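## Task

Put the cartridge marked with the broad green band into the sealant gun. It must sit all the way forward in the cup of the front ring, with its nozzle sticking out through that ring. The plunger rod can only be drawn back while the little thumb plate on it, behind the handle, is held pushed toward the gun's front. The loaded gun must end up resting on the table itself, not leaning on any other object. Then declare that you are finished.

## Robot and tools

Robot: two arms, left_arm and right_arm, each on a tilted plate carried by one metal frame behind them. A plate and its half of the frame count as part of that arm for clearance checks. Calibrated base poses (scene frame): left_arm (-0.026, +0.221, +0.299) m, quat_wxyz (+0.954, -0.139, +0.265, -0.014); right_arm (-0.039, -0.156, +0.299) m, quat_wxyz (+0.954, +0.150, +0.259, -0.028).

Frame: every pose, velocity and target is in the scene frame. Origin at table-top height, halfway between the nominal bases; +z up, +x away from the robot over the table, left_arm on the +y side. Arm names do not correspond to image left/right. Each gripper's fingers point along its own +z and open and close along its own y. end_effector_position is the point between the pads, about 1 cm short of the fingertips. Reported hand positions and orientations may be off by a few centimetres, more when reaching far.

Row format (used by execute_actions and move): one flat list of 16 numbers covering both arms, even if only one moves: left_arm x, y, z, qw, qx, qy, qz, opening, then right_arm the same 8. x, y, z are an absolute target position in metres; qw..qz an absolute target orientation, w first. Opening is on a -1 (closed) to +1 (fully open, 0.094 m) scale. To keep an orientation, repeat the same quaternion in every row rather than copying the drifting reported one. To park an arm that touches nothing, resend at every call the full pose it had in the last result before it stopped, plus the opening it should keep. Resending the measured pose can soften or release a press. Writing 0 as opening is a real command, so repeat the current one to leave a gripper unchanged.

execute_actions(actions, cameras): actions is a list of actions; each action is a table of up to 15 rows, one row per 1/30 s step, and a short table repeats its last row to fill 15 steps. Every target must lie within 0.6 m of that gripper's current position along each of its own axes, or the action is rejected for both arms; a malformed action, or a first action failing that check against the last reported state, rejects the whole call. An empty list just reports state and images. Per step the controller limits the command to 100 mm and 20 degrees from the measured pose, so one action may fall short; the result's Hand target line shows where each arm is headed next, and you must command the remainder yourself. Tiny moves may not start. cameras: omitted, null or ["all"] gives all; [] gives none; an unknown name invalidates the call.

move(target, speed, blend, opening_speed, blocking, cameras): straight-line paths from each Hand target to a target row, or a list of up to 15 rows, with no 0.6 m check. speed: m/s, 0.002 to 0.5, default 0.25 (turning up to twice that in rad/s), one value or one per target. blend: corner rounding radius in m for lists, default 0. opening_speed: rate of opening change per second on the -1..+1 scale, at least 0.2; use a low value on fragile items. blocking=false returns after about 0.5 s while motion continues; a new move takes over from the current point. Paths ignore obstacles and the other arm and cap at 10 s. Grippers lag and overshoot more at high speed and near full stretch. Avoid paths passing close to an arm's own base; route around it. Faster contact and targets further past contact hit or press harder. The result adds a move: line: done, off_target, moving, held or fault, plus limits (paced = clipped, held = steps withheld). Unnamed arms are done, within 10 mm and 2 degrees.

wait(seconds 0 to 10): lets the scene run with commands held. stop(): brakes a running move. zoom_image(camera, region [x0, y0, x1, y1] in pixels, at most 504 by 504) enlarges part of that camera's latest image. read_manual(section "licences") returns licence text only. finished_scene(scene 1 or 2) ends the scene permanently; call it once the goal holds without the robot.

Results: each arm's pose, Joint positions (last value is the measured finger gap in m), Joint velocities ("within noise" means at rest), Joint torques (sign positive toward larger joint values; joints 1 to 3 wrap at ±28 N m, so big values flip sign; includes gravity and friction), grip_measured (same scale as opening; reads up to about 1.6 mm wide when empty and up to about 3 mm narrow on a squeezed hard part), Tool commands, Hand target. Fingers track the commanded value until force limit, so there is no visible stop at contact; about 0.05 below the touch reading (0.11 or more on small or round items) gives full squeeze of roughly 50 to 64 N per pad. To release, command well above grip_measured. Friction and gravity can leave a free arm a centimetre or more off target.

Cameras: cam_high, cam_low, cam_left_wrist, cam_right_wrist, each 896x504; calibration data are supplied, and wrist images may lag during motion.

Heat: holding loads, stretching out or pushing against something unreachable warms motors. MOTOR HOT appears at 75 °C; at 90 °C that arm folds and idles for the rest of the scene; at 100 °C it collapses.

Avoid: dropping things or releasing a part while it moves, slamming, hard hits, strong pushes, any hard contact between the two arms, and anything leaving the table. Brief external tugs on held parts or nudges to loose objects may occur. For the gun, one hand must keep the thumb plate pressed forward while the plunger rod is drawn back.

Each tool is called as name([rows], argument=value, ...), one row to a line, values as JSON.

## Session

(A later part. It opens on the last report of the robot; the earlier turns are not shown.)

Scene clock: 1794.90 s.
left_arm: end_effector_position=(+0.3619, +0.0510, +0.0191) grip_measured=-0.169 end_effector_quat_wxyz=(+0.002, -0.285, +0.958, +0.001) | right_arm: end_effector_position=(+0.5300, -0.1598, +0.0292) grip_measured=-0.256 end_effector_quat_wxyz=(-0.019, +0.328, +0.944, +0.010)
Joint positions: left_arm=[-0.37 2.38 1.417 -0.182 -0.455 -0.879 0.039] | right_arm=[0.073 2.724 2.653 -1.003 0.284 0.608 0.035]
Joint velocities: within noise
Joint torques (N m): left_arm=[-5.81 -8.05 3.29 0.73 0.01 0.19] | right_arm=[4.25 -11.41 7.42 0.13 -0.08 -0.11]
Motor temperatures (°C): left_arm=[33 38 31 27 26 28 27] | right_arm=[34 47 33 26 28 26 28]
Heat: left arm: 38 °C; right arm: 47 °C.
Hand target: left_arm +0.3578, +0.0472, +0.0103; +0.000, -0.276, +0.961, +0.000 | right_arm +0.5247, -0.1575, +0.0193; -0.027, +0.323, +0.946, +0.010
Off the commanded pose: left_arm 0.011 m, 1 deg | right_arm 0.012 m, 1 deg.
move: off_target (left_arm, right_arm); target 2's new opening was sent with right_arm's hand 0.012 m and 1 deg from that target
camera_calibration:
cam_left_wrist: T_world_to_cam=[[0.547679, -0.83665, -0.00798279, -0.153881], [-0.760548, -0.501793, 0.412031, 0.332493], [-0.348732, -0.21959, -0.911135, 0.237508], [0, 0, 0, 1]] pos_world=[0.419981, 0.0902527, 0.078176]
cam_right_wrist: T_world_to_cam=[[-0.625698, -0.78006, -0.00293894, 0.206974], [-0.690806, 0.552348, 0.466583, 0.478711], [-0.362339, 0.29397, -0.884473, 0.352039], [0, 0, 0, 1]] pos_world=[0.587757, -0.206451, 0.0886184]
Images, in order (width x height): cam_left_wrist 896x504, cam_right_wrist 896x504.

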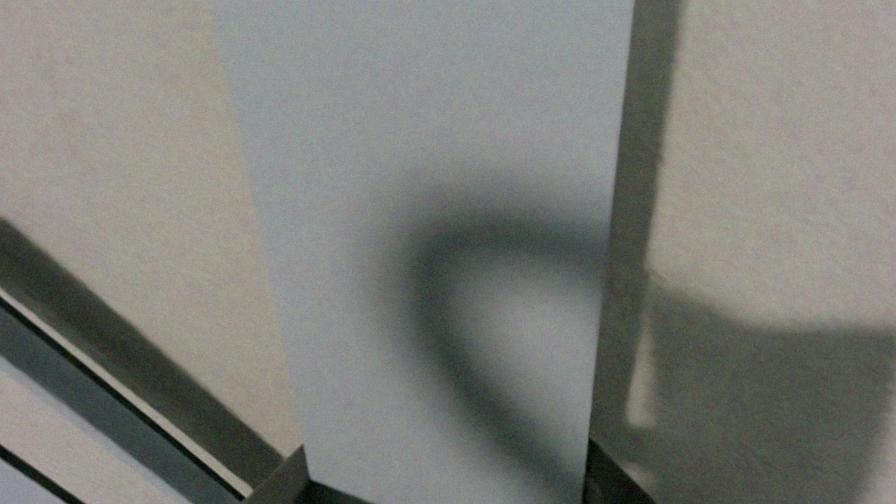

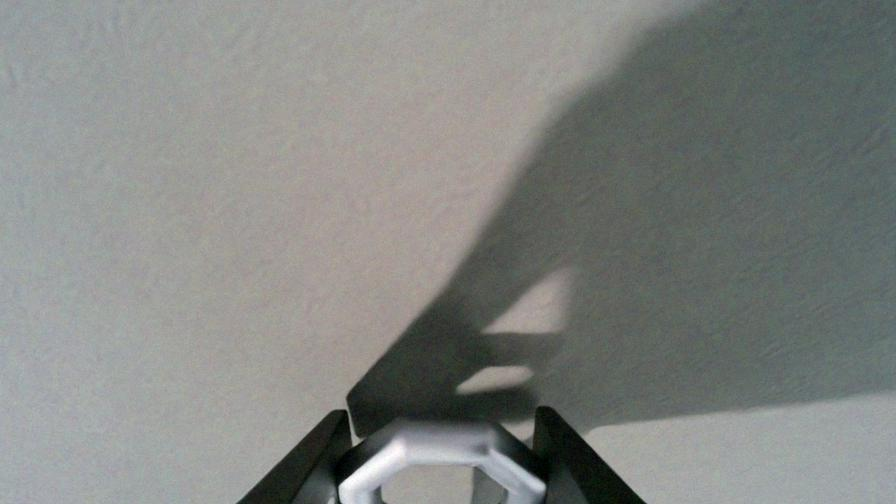

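move([
  [0.358,0.047,0.010,0,-0.2756,0.9613,0,-0.25,0.505,-0.142,0.019,-0.0281,0.3231,0.9460,0.0096,-0.55],
], speed=0.03, cameras=["cam_right_wrist","cam_left_wrist","cam_low"])

zoom_image(camera="cam_low", region=[440, 260, 560, 310])

Scene clock: 1802.07 s.
left_arm: end_effector_position=(+0.3617, +0.0529, +0.0191) grip_measured=-0.171 end_effector_quat_wxyz=(+0.004, -0.282, +0.959, +0.006) | right_arm: end_effector_position=(+0.5252, -0.1593, +0.0253) grip_measured=-0.256 end_effector_quat_wxyz=(+0.003, +0.338, +0.941, +0.011)
Joint positions: left_arm=[-0.37 2.38 1.417 -0.185 -0.464 -0.874 0.039] | right_arm=[0.074 2.601 2.368 -0.797 0.293 0.616 0.035]
Joint velocities: within noise
Joint torques (N m): left_arm=[-5.83 -7.99 3.34 0.75 0.09 0.1] | right_arm=[6.12 -13.01 2.21 -0.01 -0.06 0.07]
Motor temperatures (°C): left_arm=[32 38 31 27 26 28 27] | right_arm=[34 47 33 26 28 26 29]
Heat: left arm: 38 °C; right arm: 47 °C.
Hand target: left_arm +0.3578, +0.0473, +0.0103; +0.000, -0.276, +0.961, +0.000 | right_arm +0.5054, -0.1426, +0.0191; -0.028, +0.323, +0.946, +0.009
Off the commanded pose: left_arm 0.011 m, 1 deg | right_arm 0.027 m, 4 deg.
move: off_target (left_arm, right_arm)
camera_calibration:
cam_left_wrist: T_world_to_cam=[[0.542277, -0.840038, -0.016495, -0.149894], [-0.76371, -0.500999, 0.40712, 0.334424], [-0.35026, -0.208175, -0.913226, 0.237833], [0, 0, 0, 1]] pos_world=[0.41999, 0.0911402, 0.0785716]
cam_right_wrist: T_world_to_cam=[[-0.64157, -0.766791, -0.0204911, 0.215216], [-0.697812, 0.572347, 0.43067, 0.484747], [-0.318506, 0.290604, -0.902277, 0.323583], [0, 0, 0, 1]] pos_world=[0.579402, -0.206452, 0.0876054]
Images, in order (width x height): cam_low 896x504, cam_left_wrist 896x504, cam_right_wrist 896x504.

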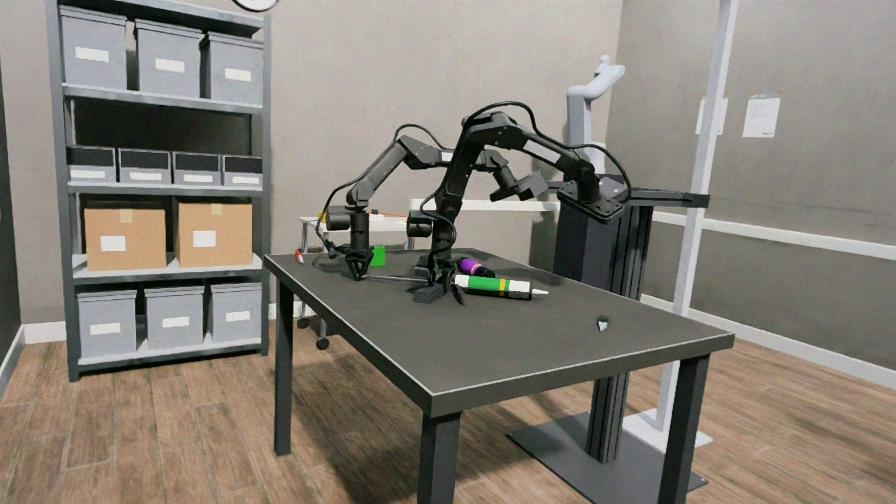

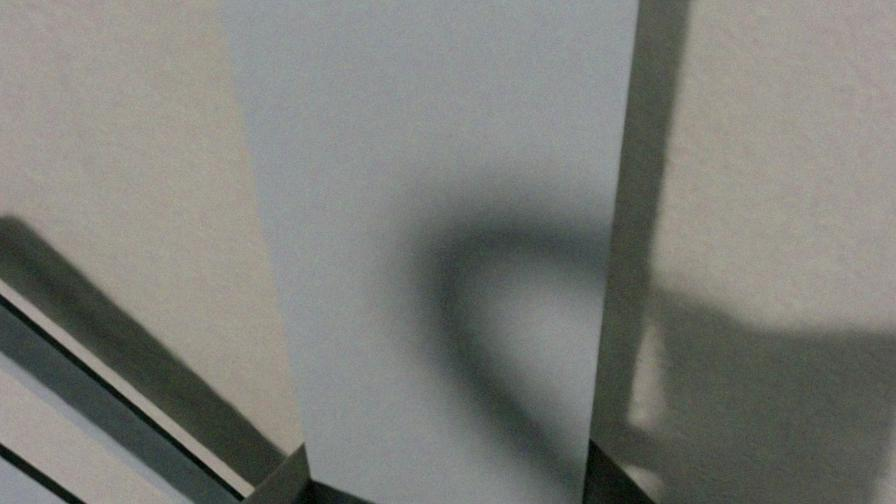

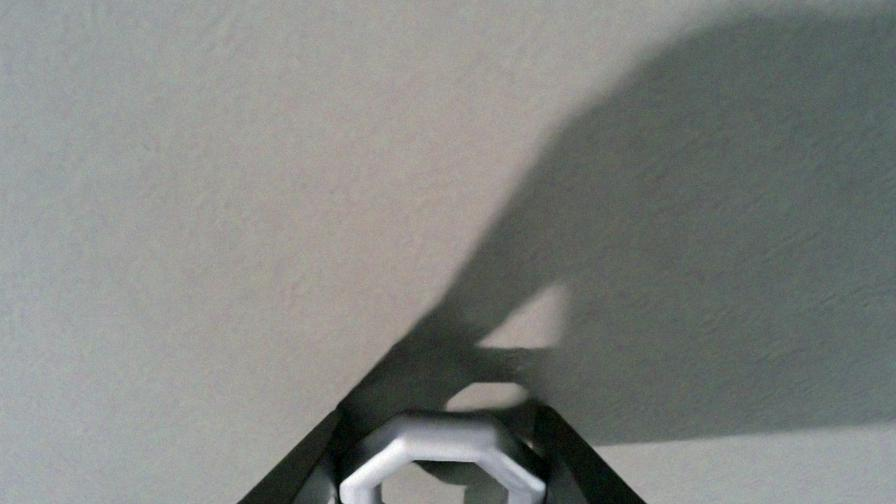

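Scaled by 4.200.

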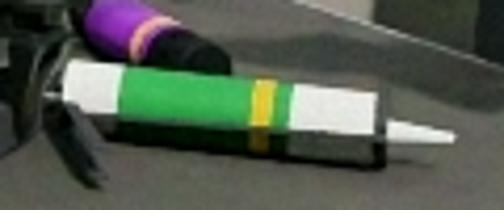

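move([
  [0.358,0.047,0.010,0,-0.2756,0.9613,0,-0.25,0.491,-0.131,0.019,-0.0281,0.3231,0.9460,0.0096,-0.55],
], speed=0.03, cameras=["cam_right_wrist","cam_left_wrist","cam_low"])

zoom_image(camera="cam_low", region=[440, 260, 560, 310])

Scene clock: 1811.03 s.
left_arm: end_effector_position=(+0.3607, +0.0535, +0.0191) grip_measured=-0.172 end_effector_quat_wxyz=(+0.002, -0.277, +0.961, +0.008) | right_arm: end_effector_position=(+0.5214, -0.1600, +0.0249) grip_measured=-0.256 end_effector_quat_wxyz=(+0.022, +0.346, +0.938, +0.005)
Joint positions: left_arm=[-0.37 2.38 1.417 -0.19 -0.466 -0.866 0.039] | right_arm=[0.08 2.538 2.22 -0.677 0.32 0.627 0.035]
Joint velocities: within noise
Joint torques (N m): left_arm=[-5.83 -7.95 3.32 0.8 0.13 0.08] | right_arm=[7.02 -12.45 1.48 -0.27 -0.23 0.15]
Motor temperatures (°C): left_arm=[32 38 31 27 26 28 28] | right_arm=[34 47 33 26 28 26 29]
Heat: left arm: 38 °C; right arm: 47 °C.
Hand target: left_arm +0.3577, +0.0473, +0.0104; +0.000, -0.276, +0.961, +0.000 | right_arm +0.4919, -0.1324, +0.0190; -0.028, +0.323, +0.946, +0.009
Off the commanded pose: left_arm 0.011 m, 1 deg | right_arm 0.042 m, 6 deg.
move: off_target (left_arm, right_arm)
camera_calibration:
cam_left_wrist: T_world_to_cam=[[0.533954, -0.845253, -0.0209644, -0.145478], [-0.766983, -0.494648, 0.40873, 0.334763], [-0.35585, -0.202164, -0.912415, 0.239292], [0, 0, 0, 1]] pos_world=[0.419589, 0.091, 0.0784556]
cam_right_wrist: T_world_to_cam=[[-0.654709, -0.755576, -0.0214817, 0.220863], [-0.700455, 0.595774, 0.392957, 0.488717], [-0.284111, 0.27232, -0.919306, 0.301781], [0, 0, 0, 1]] pos_world=[0.572665, -0.206467, 0.0901286]
Images, in order (width x height): cam_low 896x504, cam_left_wrist 896x504, cam_right_wrist 896x504.

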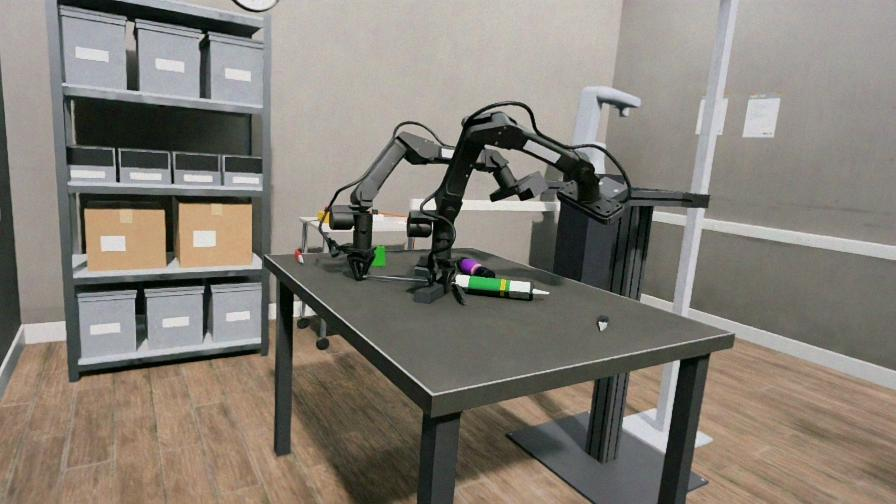

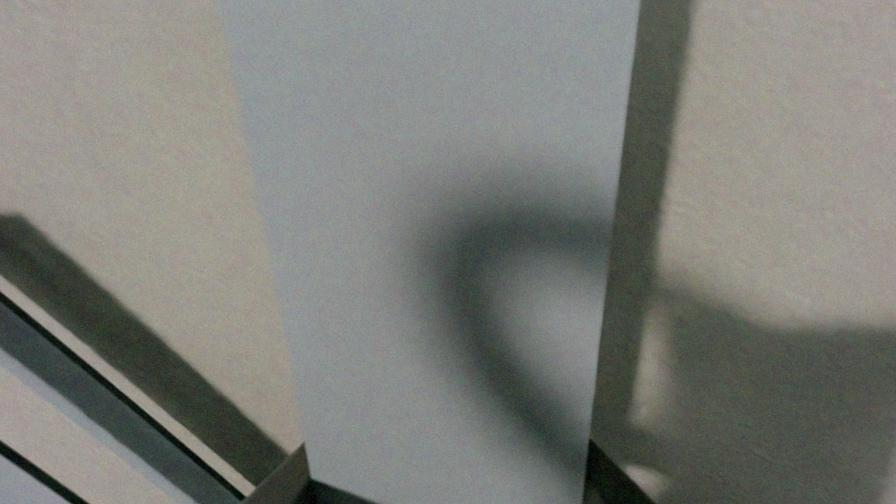

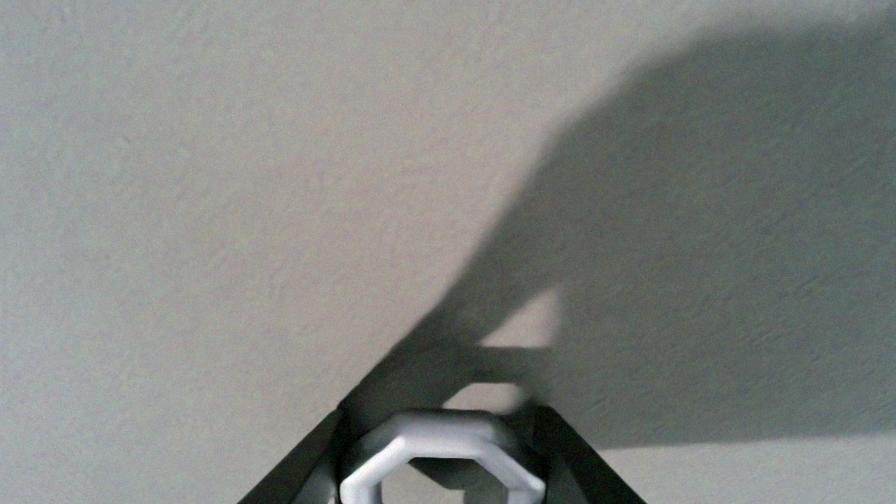

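Scaled by 4.200.

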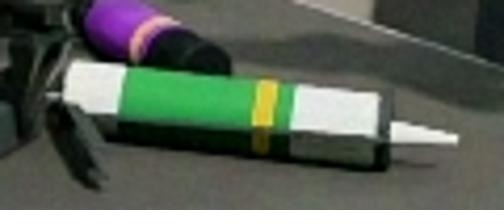

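move([
  [0.358,0.047,0.010,0,-0.2756,0.9613,0,-0.25,0.518,-0.153,0.021,-0.0281,0.3231,0.9460,0.0096,-0.5],
  [0.358,0.047,0.010,0,-0.2756,0.9613,0,-0.25,0.520,-0.153,0.025,-0.0281,0.3231,0.9460,0.0096,0.0],
  [0.358,0.047,0.010,0,-0.2756,0.9613,0,-0.25,0.52,-0.153,0.09,-0.0281,0.3231,0.9460,0.0096,0.0],
], speed=0.06, opening_speed=0.8, cameras=["cam_right_wrist"])

move([
  [0.360,0.047,0.015,0,-0.2756,0.9613,0,0.2,0.52,-0.153,0.12,-0.0281,0.3231,0.9460,0.0096,0.0],
  [0.360,0.047,0.12,0,-0.2756,0.9613,0,0.2,0.52,-0.153,0.12,-0.0281,0.3231,0.9460,0.0096,0.0],
  [0.19,0.12,0.13,0,0.3256,0.9455,0,0.35,0.50,-0.1,0.15,-0.0281,0.3231,0.9460,0.0096,0.0],
], speed=[0.05,0.08,0.15])

Scene clock: 1871.23 s.
left_arm: end_effector_position=(+0.3614, +0.0532, +0.0187) grip_measured=-0.175 end_effector_quat_wxyz=(+0.002, -0.282, +0.960, +0.005) | right_arm: end_effector_position=(+0.5133, -0.1557, +0.0700) grip_measured=-0.002 end_effector_quat_wxyz=(-0.040, +0.325, +0.945, +0.008)
Joint positions: left_arm=[-0.368 2.38 1.417 -0.187 -0.46 -0.872 0.039] | right_arm=[0.1 2.521 2.381 -0.984 0.288 0.64 0.047]
Joint velocities: within noise
Joint torques (N m): left_arm=[-5.9 -7.98 3.43 0.76 0.06 0.09] | right_arm=[6.05 -16.9 3.64 0.01 0.09 0.05]
Motor temperatures (°C): left_arm=[32 37 30 27 26 28 29] | right_arm=[35 43 32 26 28 26 30]
Heat: left arm: 37 °C; right arm: 43 °C.
Hand target: left_arm +0.3577, +0.0473, +0.0103; +0.000, -0.276, +0.961, +0.000 | right_arm +0.5200, -0.1530, +0.0894; -0.029, +0.323, +0.946, +0.010
Off the commanded pose: left_arm 0.011 m, 1 deg | right_arm 0.021 m, 1 deg.
move: off_target (left_arm, right_arm)
camera_calibration:
cam_right_wrist: T_world_to_cam=[[-0.620838, -0.783814, 0.0140156, 0.195523], [-0.674815, 0.543431, 0.499306, 0.434009], [-0.39898, 0.30053, -0.866312, 0.399434], [0, 0, 0, 1]] pos_world=[0.57363, -0.202642, 0.126591]
Images, in order (width x height): cam_right_wrist 896x504.

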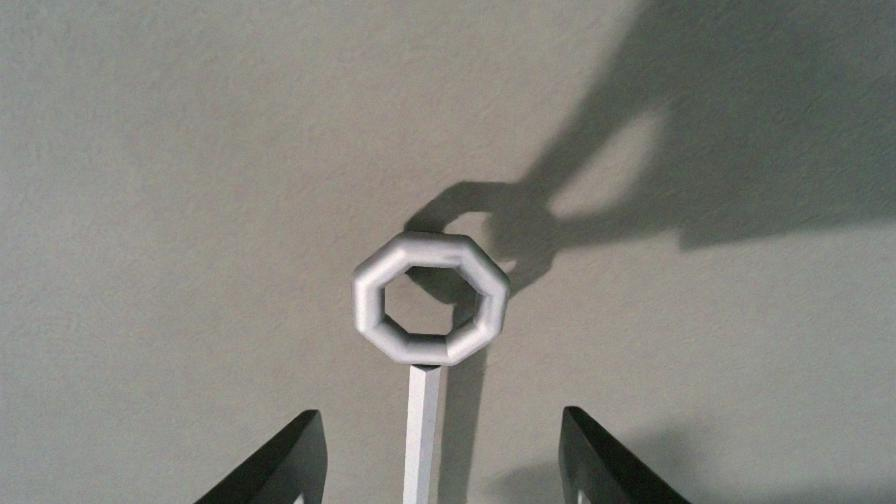

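Scene clock: 1879.07 s.
left_arm: end_effector_position=(+0.1852, +0.1233, +0.1262) grip_measured=+0.348 end_effector_quat_wxyz=(-0.014, +0.322, +0.946, +0.002) | right_arm: end_effector_position=(+0.4901, -0.1026, +0.1292) grip_measured=-0.002 end_effector_quat_wxyz=(-0.050, +0.322, +0.945, +0.002)
Joint positions: left_arm=[-0.515 1.788 0.479 0.059 -0.505 0.188 0.063] | right_arm=[0.244 2.351 2.174 -1.015 0.349 0.78 0.047]
Joint velocities: within noise
Joint torques (N m): left_arm=[-4.36 -7.12 0.39 0.62 -0.07 0.06] | right_arm=[6.83 -16.55 3.52 0.16 0.09 0.05]
Motor temperatures (°C): left_arm=[32 38 30 27 26 28 28] | right_arm=[35 47 32 26 28 26 29]
Heat: left arm: 38 °C; right arm: 47 °C.
Hand target: left_arm +0.1899, +0.1200, +0.1299; +0.000, +0.326, +0.946, +0.000 | right_arm +0.4997, -0.1000, +0.1497; -0.029, +0.323, +0.946, +0.010
Off the commanded pose: left_arm 0.007 m, 2 deg | right_arm 0.023 m, 3 deg.
move: off_target (right_arm)
camera_calibration:
cam_left_wrist: T_world_to_cam=[[-0.609686, -0.79264, -0.0021239, 0.212429], [-0.7115, 0.546089, 0.442214, 0.0480895], [-0.349357, 0.271123, -0.896907, 0.227146], [0, 0, 0, 1]] pos_world=[0.243086, 0.0805341, 0.182915]
cam_right_wrist: T_world_to_cam=[[-0.614397, -0.788361, 0.0316574, 0.216022], [-0.667001, 0.540413, 0.512897, 0.354078], [-0.421456, 0.294007, -0.857866, 0.434743], [0, 0, 0, 1]] pos_world=[0.552119, -0.148862, 0.184508]

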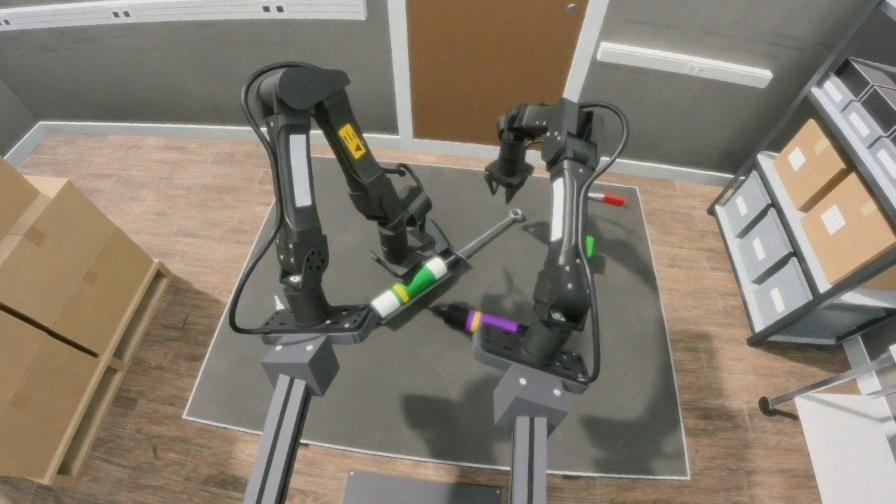

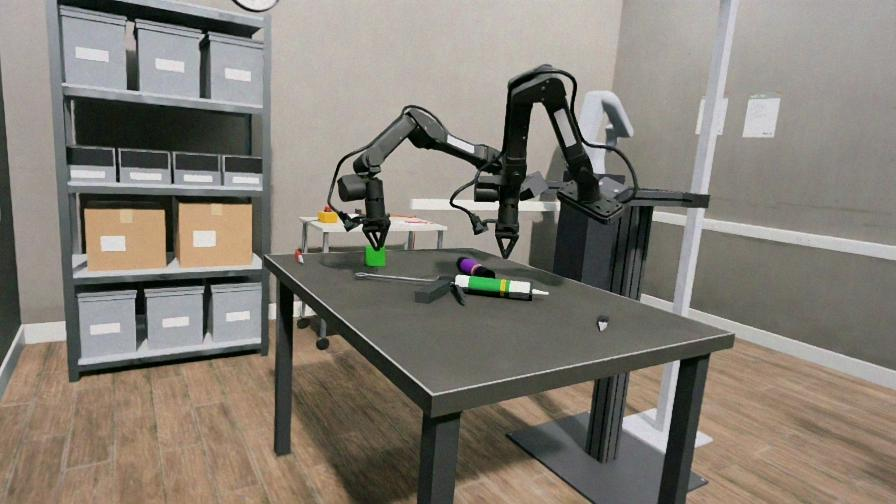

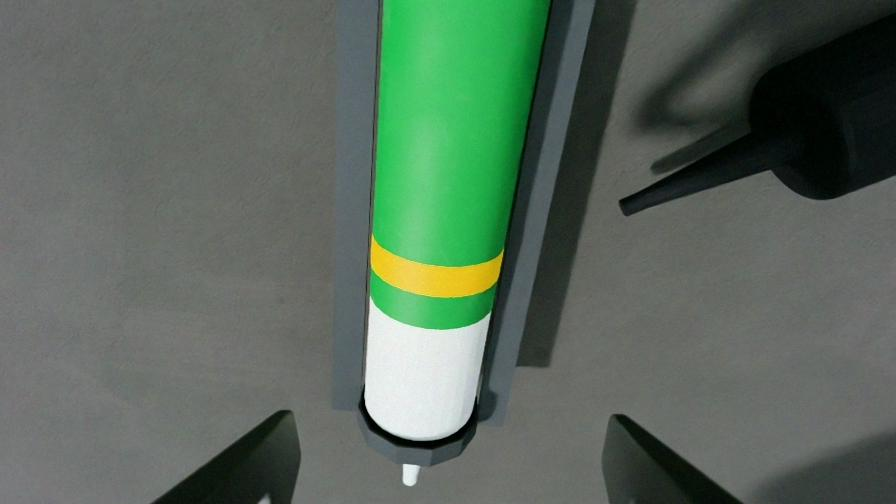

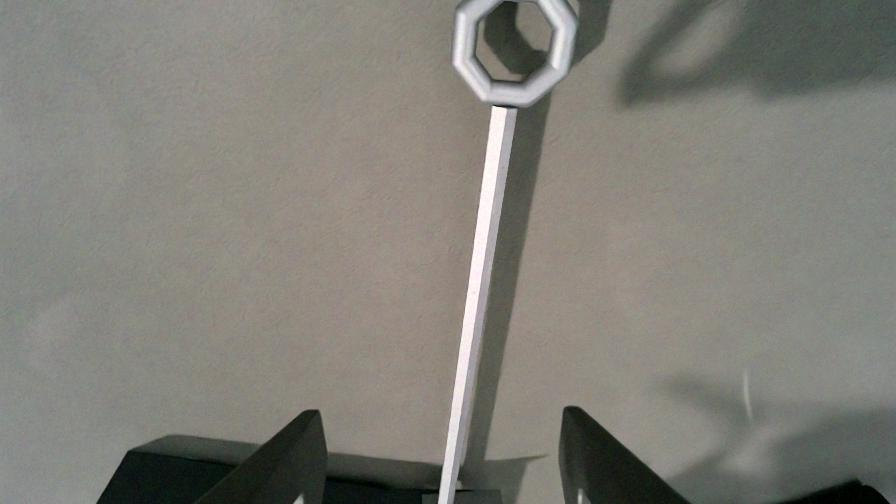

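zoom_image(camera="cam_left_wrist", region=[330, 360, 510, 500])

Scaled by 2.800.

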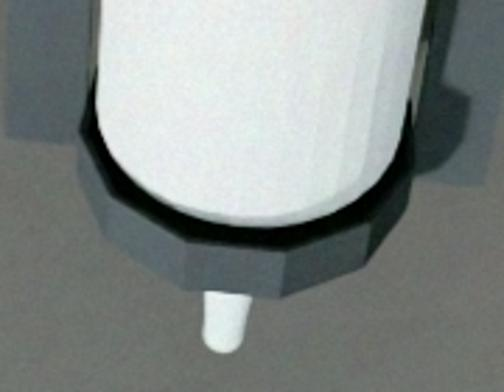

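move([
  [0.200,0.117,0.08,0,0.3706,0.9288,0,0.45,0.40,-0.02,0.17,0,-0.2924,0.9563,0,0.25],
], speed=0.15)

Scene clock: 1922.57 s.
left_arm: end_effector_position=(+0.2023, +0.1184, +0.0845) grip_measured=+0.448 end_effector_quat_wxyz=(+0.003, +0.367, +0.930, +0.003) | right_arm: end_effector_position=(+0.3935, -0.0244, +0.1547) grip_measured=+0.248 end_effector_quat_wxyz=(-0.021, -0.288, +0.957, -0.001)
Joint positions: left_arm=[-0.425 1.99 0.542 0.281 -0.478 0.396 0.068] | right_arm=[0.485 2.098 1.537 -0.69 0.493 -0.23 0.059]
Joint velocities: within noise
Joint torques (N m): left_arm=[-3.29 -4.45 0.24 0.71 0.05 0.1] | right_arm=[7.04 -13.3 2.73 0.29 0.07 -0.06]
Motor temperatures (°C): left_arm=[32 37 30 27 26 28 28] | right_arm=[35 50 32 26 28 26 28]
Heat: left arm: 37 °C; right arm: 50 °C.
Hand target: left_arm +0.1999, +0.1170, +0.0802; +0.000, +0.371, +0.929, +0.000 | right_arm +0.3998, -0.0202, +0.1697; +0.000, -0.292, +0.956, +0.000
Off the commanded pose: left_arm 0.005 m, 1 deg | right_arm 0.017 m, 2 deg.
move: off_target (right_arm)
camera_calibration:
cam_left_wrist: T_world_to_cam=[[-0.681393, -0.731764, -0.0150212, 0.227263], [-0.67019, 0.615545, 0.414669, 0.0671413], [-0.294193, 0.292619, -0.909849, 0.184403], [0, 0, 0, 1]] pos_world=[0.254103, 0.0710146, 0.143351]
cam_right_wrist: T_world_to_cam=[[0.545989, -0.837757, -0.00767796, -0.234223], [-0.739816, -0.486417, 0.464834, 0.245335], [-0.393153, -0.248114, -0.885365, 0.372767], [0, 0, 0, 1]] pos_world=[0.455941, 0.0156016, 0.214196]

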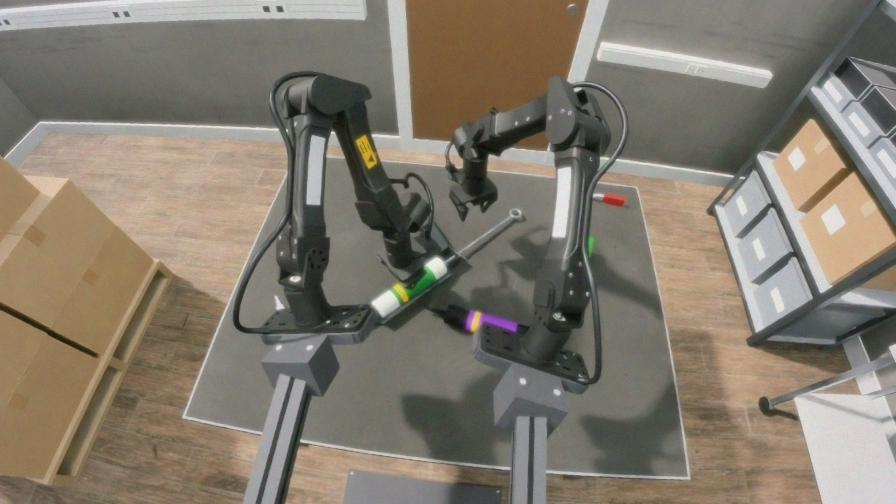

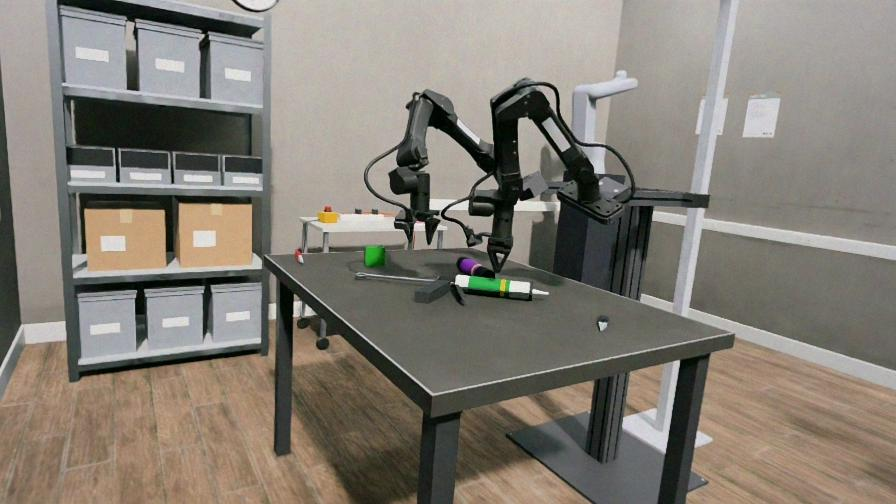

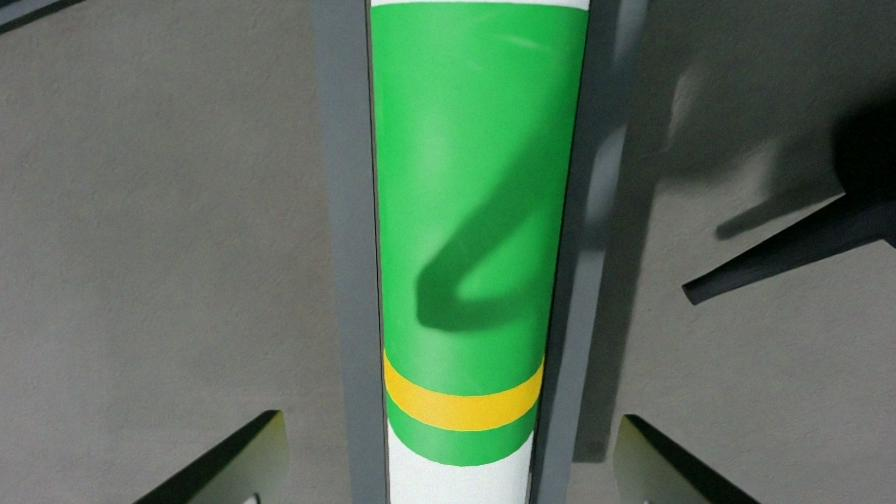

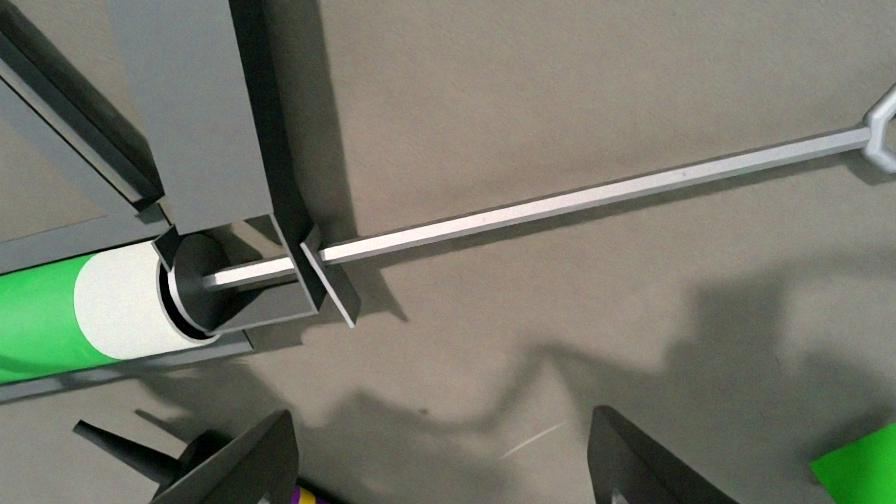

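move([
  [0.198,0.1145,0.04,0,0.3786,0.9256,0,0.45,0.380,0.069,0.09,0,-0.3007,0.9537,0,0.25],
  [0.198,0.1145,0.032,0,0.3786,0.9256,0,0.45,0.380,0.069,0.07,0,-0.3007,0.9537,0,0.25],
], speed=[0.1,0.04], cameras=["cam_left_wrist","cam_right_wrist"])

Scene clock: 1943.93 s.
left_arm: end_effector_position=(+0.2018, +0.1157, +0.0369) grip_measured=+0.448 end_effector_quat_wxyz=(+0.003, +0.374, +0.927, +0.004) | right_arm: end_effector_position=(+0.3783, +0.0634, +0.0748) grip_measured=+0.248 end_effector_quat_wxyz=(-0.004, -0.298, +0.955, +0.001)
Joint positions: left_arm=[-0.352 2.218 0.622 0.463 -0.45 0.486 0.068] | right_arm=[0.569 2.441 1.694 -0.509 0.519 -0.176 0.059]
Joint velocities: within noise
Joint torques (N m): left_arm=[-3.59 -4.67 -0.73 0.68 0.04 0.09] | right_arm=[6.79 -9.16 5.3 0.3 0.07 -0.03]
Motor temperatures (°C): left_arm=[32 36 30 27 26 28 27] | right_arm=[35 50 32 26 28 26 28]
Heat: left arm: 36 °C; right arm: 50 °C.
Hand target: left_arm +0.1979, +0.1146, +0.0322; +0.000, +0.379, +0.926, +0.000 | right_arm +0.3798, +0.0689, +0.0702; +0.000, -0.301, +0.954, +0.000
Off the commanded pose: left_arm 0.006 m, 1 deg | right_arm 0.008 m, 1 deg.
move: done
camera_calibration:
cam_left_wrist: T_world_to_cam=[[-0.693315, -0.720451, -0.0162894, 0.22536], [-0.660374, 0.626128, 0.414572, 0.0849853], [-0.288479, 0.298186, -0.909871, 0.140022], [0, 0, 0, 1]] pos_world=[0.252761, 0.0673966, 0.0958406]
cam_right_wrist: T_world_to_cam=[[0.562287, -0.826939, -0.00214316, -0.160221], [-0.744032, -0.507042, 0.435115, 0.31906], [-0.3609, -0.243065, -0.900373, 0.306493], [0, 0, 0, 1]] pos_world=[0.438094, 0.103781, 0.136787]
Images, in order (width x height): cam_left_wrist 896x504, cam_right_wrist 896x504.

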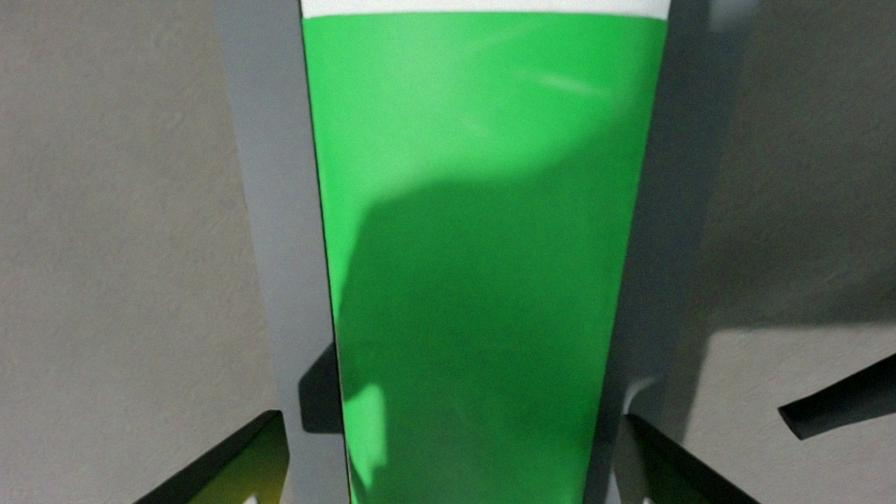

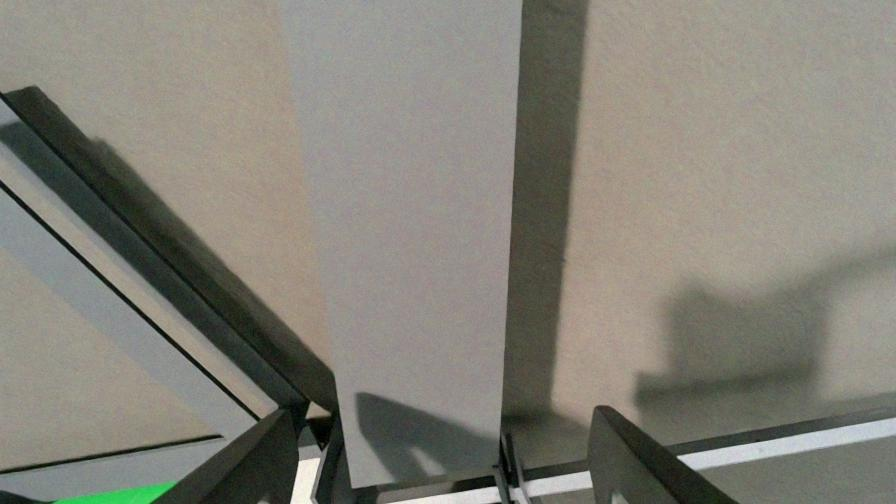

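move([
  [0.196,0.112,0.032,0,0.3786,0.9256,0,0.45,0.3755,0.0755,0.055,0,-0.3007,0.9537,0,0.3],
  [0.196,0.112,0.027,0,0.3786,0.9256,0,0.45,0.3755,0.0755,0.018,0,-0.3007,0.9537,0,0.3],
  [0.196,0.112,0.027,0,0.3786,0.9256,0,0.45,0.3755,0.0755,0.018,0,-0.3007,0.9537,0,-0.25],
], speed=[0.05,0.05,0.05], opening_speed=0.5, cameras=["cam_left_wrist","cam_right_wrist","cam_low"])

Scene clock: 1961.03 s.
left_arm: end_effector_position=(+0.1976, +0.1139, +0.0333) grip_measured=+0.448 end_effector_quat_wxyz=(-0.001, +0.377, +0.926, +0.000) | right_arm: end_effector_position=(+0.3771, +0.0708, +0.0248) grip_measured=-0.190 end_effector_quat_wxyz=(+0.000, -0.300, +0.954, -0.004)
Joint positions: left_arm=[-0.352 2.239 0.626 0.471 -0.443 0.487 0.068] | right_arm=[0.534 2.589 1.777 -0.416 0.52 -0.223 0.038]
Joint velocities: within noise
Joint torques (N m): left_arm=[-3.82 -4.12 -0.24 0.83 0 0.04] | right_arm=[6.6 -9.26 4.63 0.32 -0.09 -0.07]
Motor temperatures (°C): left_arm=[32 36 29 27 26 28 27] | right_arm=[35 45 32 26 28 26 28]
Heat: left arm: 36 °C; right arm: 45 °C.
Hand target: left_arm +0.1961, +0.1120, +0.0273; +0.000, +0.379, +0.926, +0.000 | right_arm +0.3753, +0.0753, +0.0182; +0.000, -0.301, +0.954, +0.000
Off the commanded pose: left_arm 0.007 m, 0 deg | right_arm 0.008 m, 1 deg.
move: done
camera_calibration:
cam_left_wrist: T_world_to_cam=[[-0.69696, -0.717077, -0.00686238, 0.221167], [-0.653358, 0.631026, 0.418247, 0.082783], [-0.295585, 0.295985, -0.908308, 0.137671], [0, 0, 0, 1]] pos_world=[0.248925, 0.0656071, 0.0919414]
cam_right_wrist: T_world_to_cam=[[0.565813, -0.82446, 0.0110299, -0.155378], [-0.746688, -0.506673, 0.430974, 0.344748], [-0.349732, -0.252087, -0.902297, 0.259282], [0, 0, 0, 1]] pos_world=[0.436013, 0.111933, 0.0870854]
Images, in order (width x height): cam_low 896x504, cam_left_wrist 896x504, cam_right_wrist 896x504.

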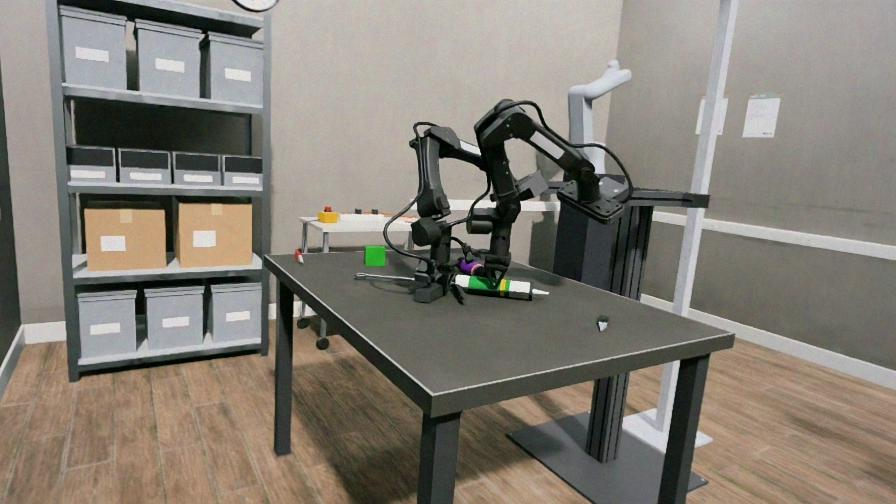

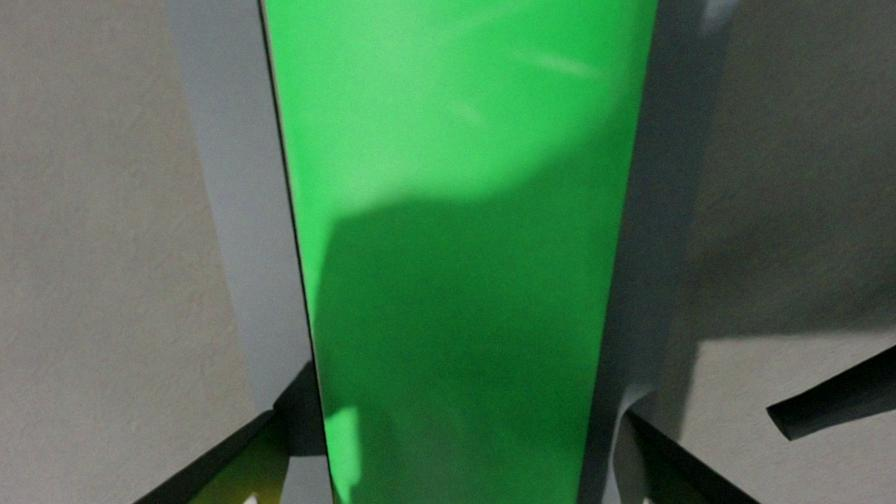

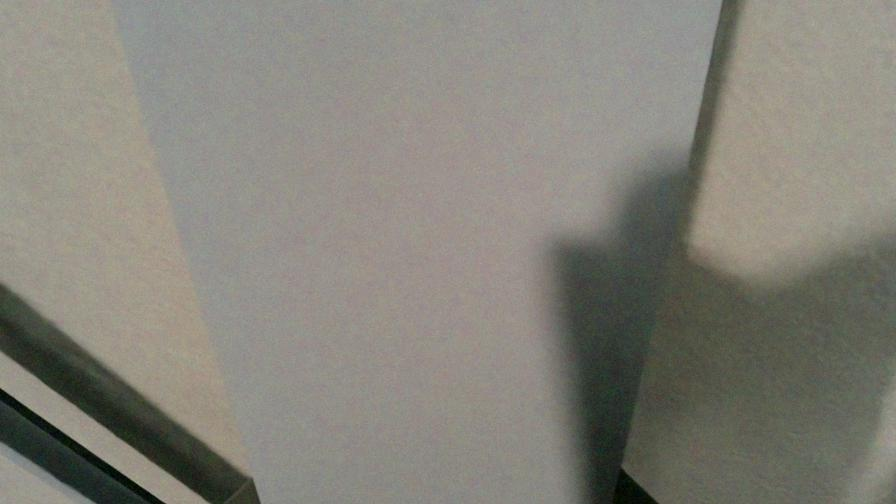

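move([
  [0.196,0.112,0.023,0,0.3786,0.9256,0,0.4,0.3755,0.0755,0.018,0,-0.3007,0.9537,0,-0.28],
  [0.196,0.112,0.023,0,0.3786,0.9256,0,-0.1,0.3755,0.0755,0.018,0,-0.3007,0.9537,0,-0.28],
], speed=[0.04,0.05], opening_speed=0.3, cameras=["cam_left_wrist","cam_low"])

Scene clock: 1970.80 s.
left_arm: end_effector_position=(+0.1992, +0.1107, +0.0324) grip_measured=-0.002 end_effector_quat_wxyz=(+0.004, +0.377, +0.926, -0.006) | right_arm: end_effector_position=(+0.3771, +0.0708, +0.0248) grip_measured=-0.191 end_effector_quat_wxyz=(+0.000, -0.300, +0.954, -0.004)
Joint positions: left_arm=[-0.352 2.243 0.63 0.48 -0.431 0.491 0.047] | right_arm=[0.534 2.589 1.777 -0.416 0.52 -0.223 0.038]
Joint velocities: within noise
Joint torques (N m): left_arm=[-3.29 -3.12 0.13 0.82 -0.09 0.07] | right_arm=[6.6 -9.18 4.59 0.32 -0.1 -0.04]
Motor temperatures (°C): left_arm=[32 35 29 27 26 28 27] | right_arm=[35 45 32 26 28 26 29]
Heat: left arm: 35 °C; right arm: 45 °C.
Hand target: left_arm +0.1958, +0.1121, +0.0235; +0.000, +0.379, +0.926, +0.000 | right_arm +0.3753, +0.0754, +0.0182; +0.000, -0.301, +0.954, +0.000
Off the commanded pose: left_arm 0.010 m, 1 deg | right_arm 0.008 m, 1 deg.
move: done
camera_calibration:
cam_left_wrist: T_world_to_cam=[[-0.69701, -0.717061, 0.00052471, 0.219679], [-0.655001, 0.636983, 0.40648, 0.086278], [-0.291805, 0.282977, -0.91366, 0.139118], [0, 0, 0, 1]] pos_world=[0.250226, 0.0631988, 0.0919207]
Images, in order (width x height): cam_low 896x504, cam_left_wrist 896x504.

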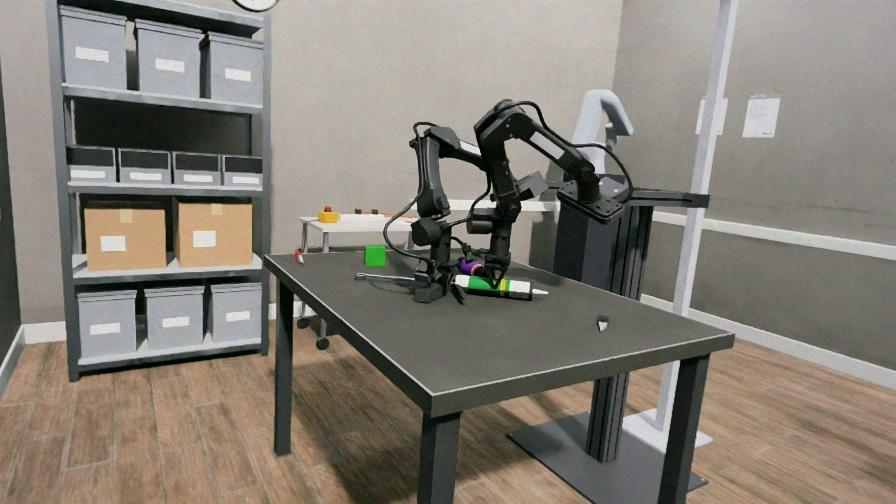

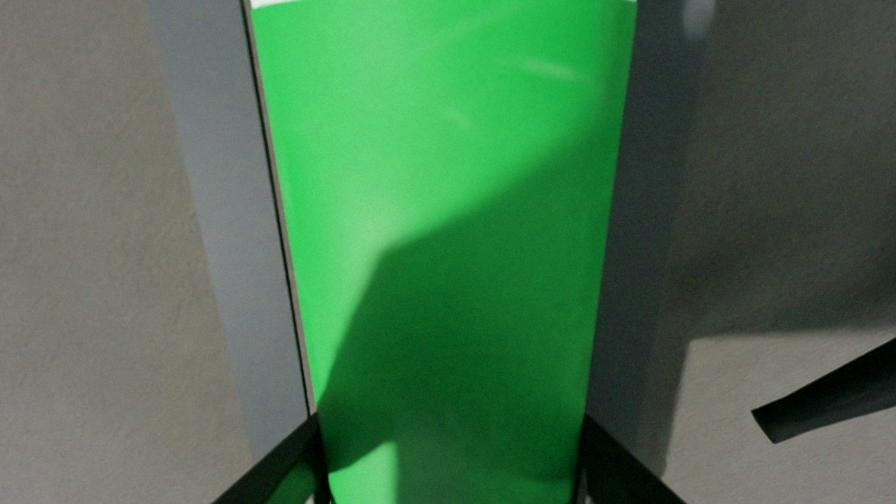

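move([
  [0.196,0.112,0.043,0,0.3786,0.9256,0,-0.12,0.3755,0.0755,0.018,0,-0.3007,0.9537,0,-0.28],
], speed=0.04, cameras=["cam_left_wrist","cam_low"])

zoom_image(camera="cam_low", region=[440, 260, 560, 310])

Scene clock: 1979.10 s.
left_arm: end_effector_position=(+0.1947, +0.1151, +0.0351) grip_measured=-0.005 end_effector_quat_wxyz=(-0.003, +0.377, +0.926, +0.002) | right_arm: end_effector_position=(+0.3773, +0.0709, +0.0248) grip_measured=-0.191 end_effector_quat_wxyz=(+0.000, -0.300, +0.954, -0.004)
Joint positions: left_arm=[-0.357 2.234 0.617 0.468 -0.449 0.481 0.047] | right_arm=[0.534 2.589 1.777 -0.416 0.52 -0.224 0.038]
Joint velocities: within noise
Joint torques (N m): left_arm=[-5.71 -9.48 -2.33 0.32 -0.08 -0.14] | right_arm=[6.58 -9.2 4.56 0.29 -0.08 -0.03]
Motor temperatures (°C): left_arm=[32 35 29 27 26 28 28] | right_arm=[35 45 32 26 28 26 29]
Heat: left arm: 35 °C; right arm: 45 °C.
Hand target: left_arm +0.1958, +0.1121, +0.0426; +0.000, +0.379, +0.926, +0.000 | right_arm +0.3753, +0.0754, +0.0182; +0.000, -0.301, +0.954, +0.000
Off the commanded pose: left_arm 0.009 m, 1 deg | right_arm 0.008 m, 0 deg.
move: done
camera_calibration:
cam_left_wrist: T_world_to_cam=[[-0.697054, -0.716973, -0.00812356, 0.220084], [-0.651802, 0.628891, 0.423852, 0.0791517], [-0.298781, 0.300742, -0.905695, 0.138055], [0, 0, 0, 1]] pos_world=[0.24625, 0.0664975, 0.0932753]
Images, in order (width x height): cam_low 896x504, cam_left_wrist 896x504.

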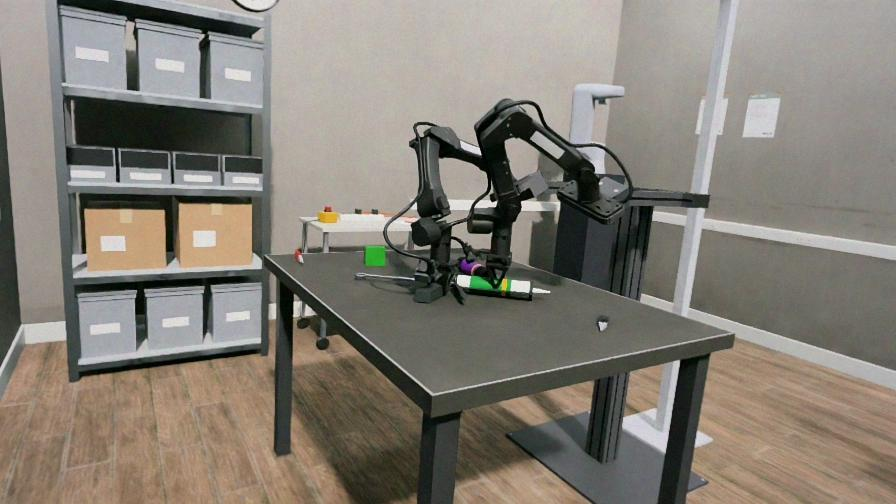

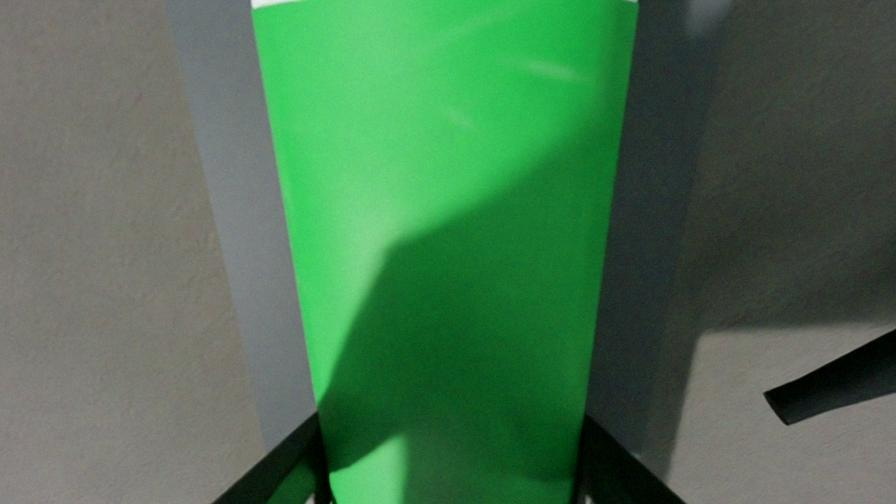

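Scaled by 4.200.

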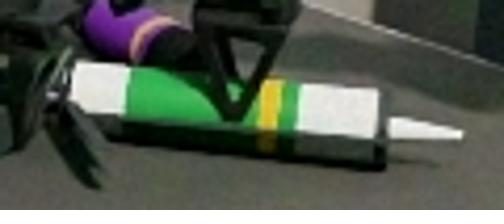

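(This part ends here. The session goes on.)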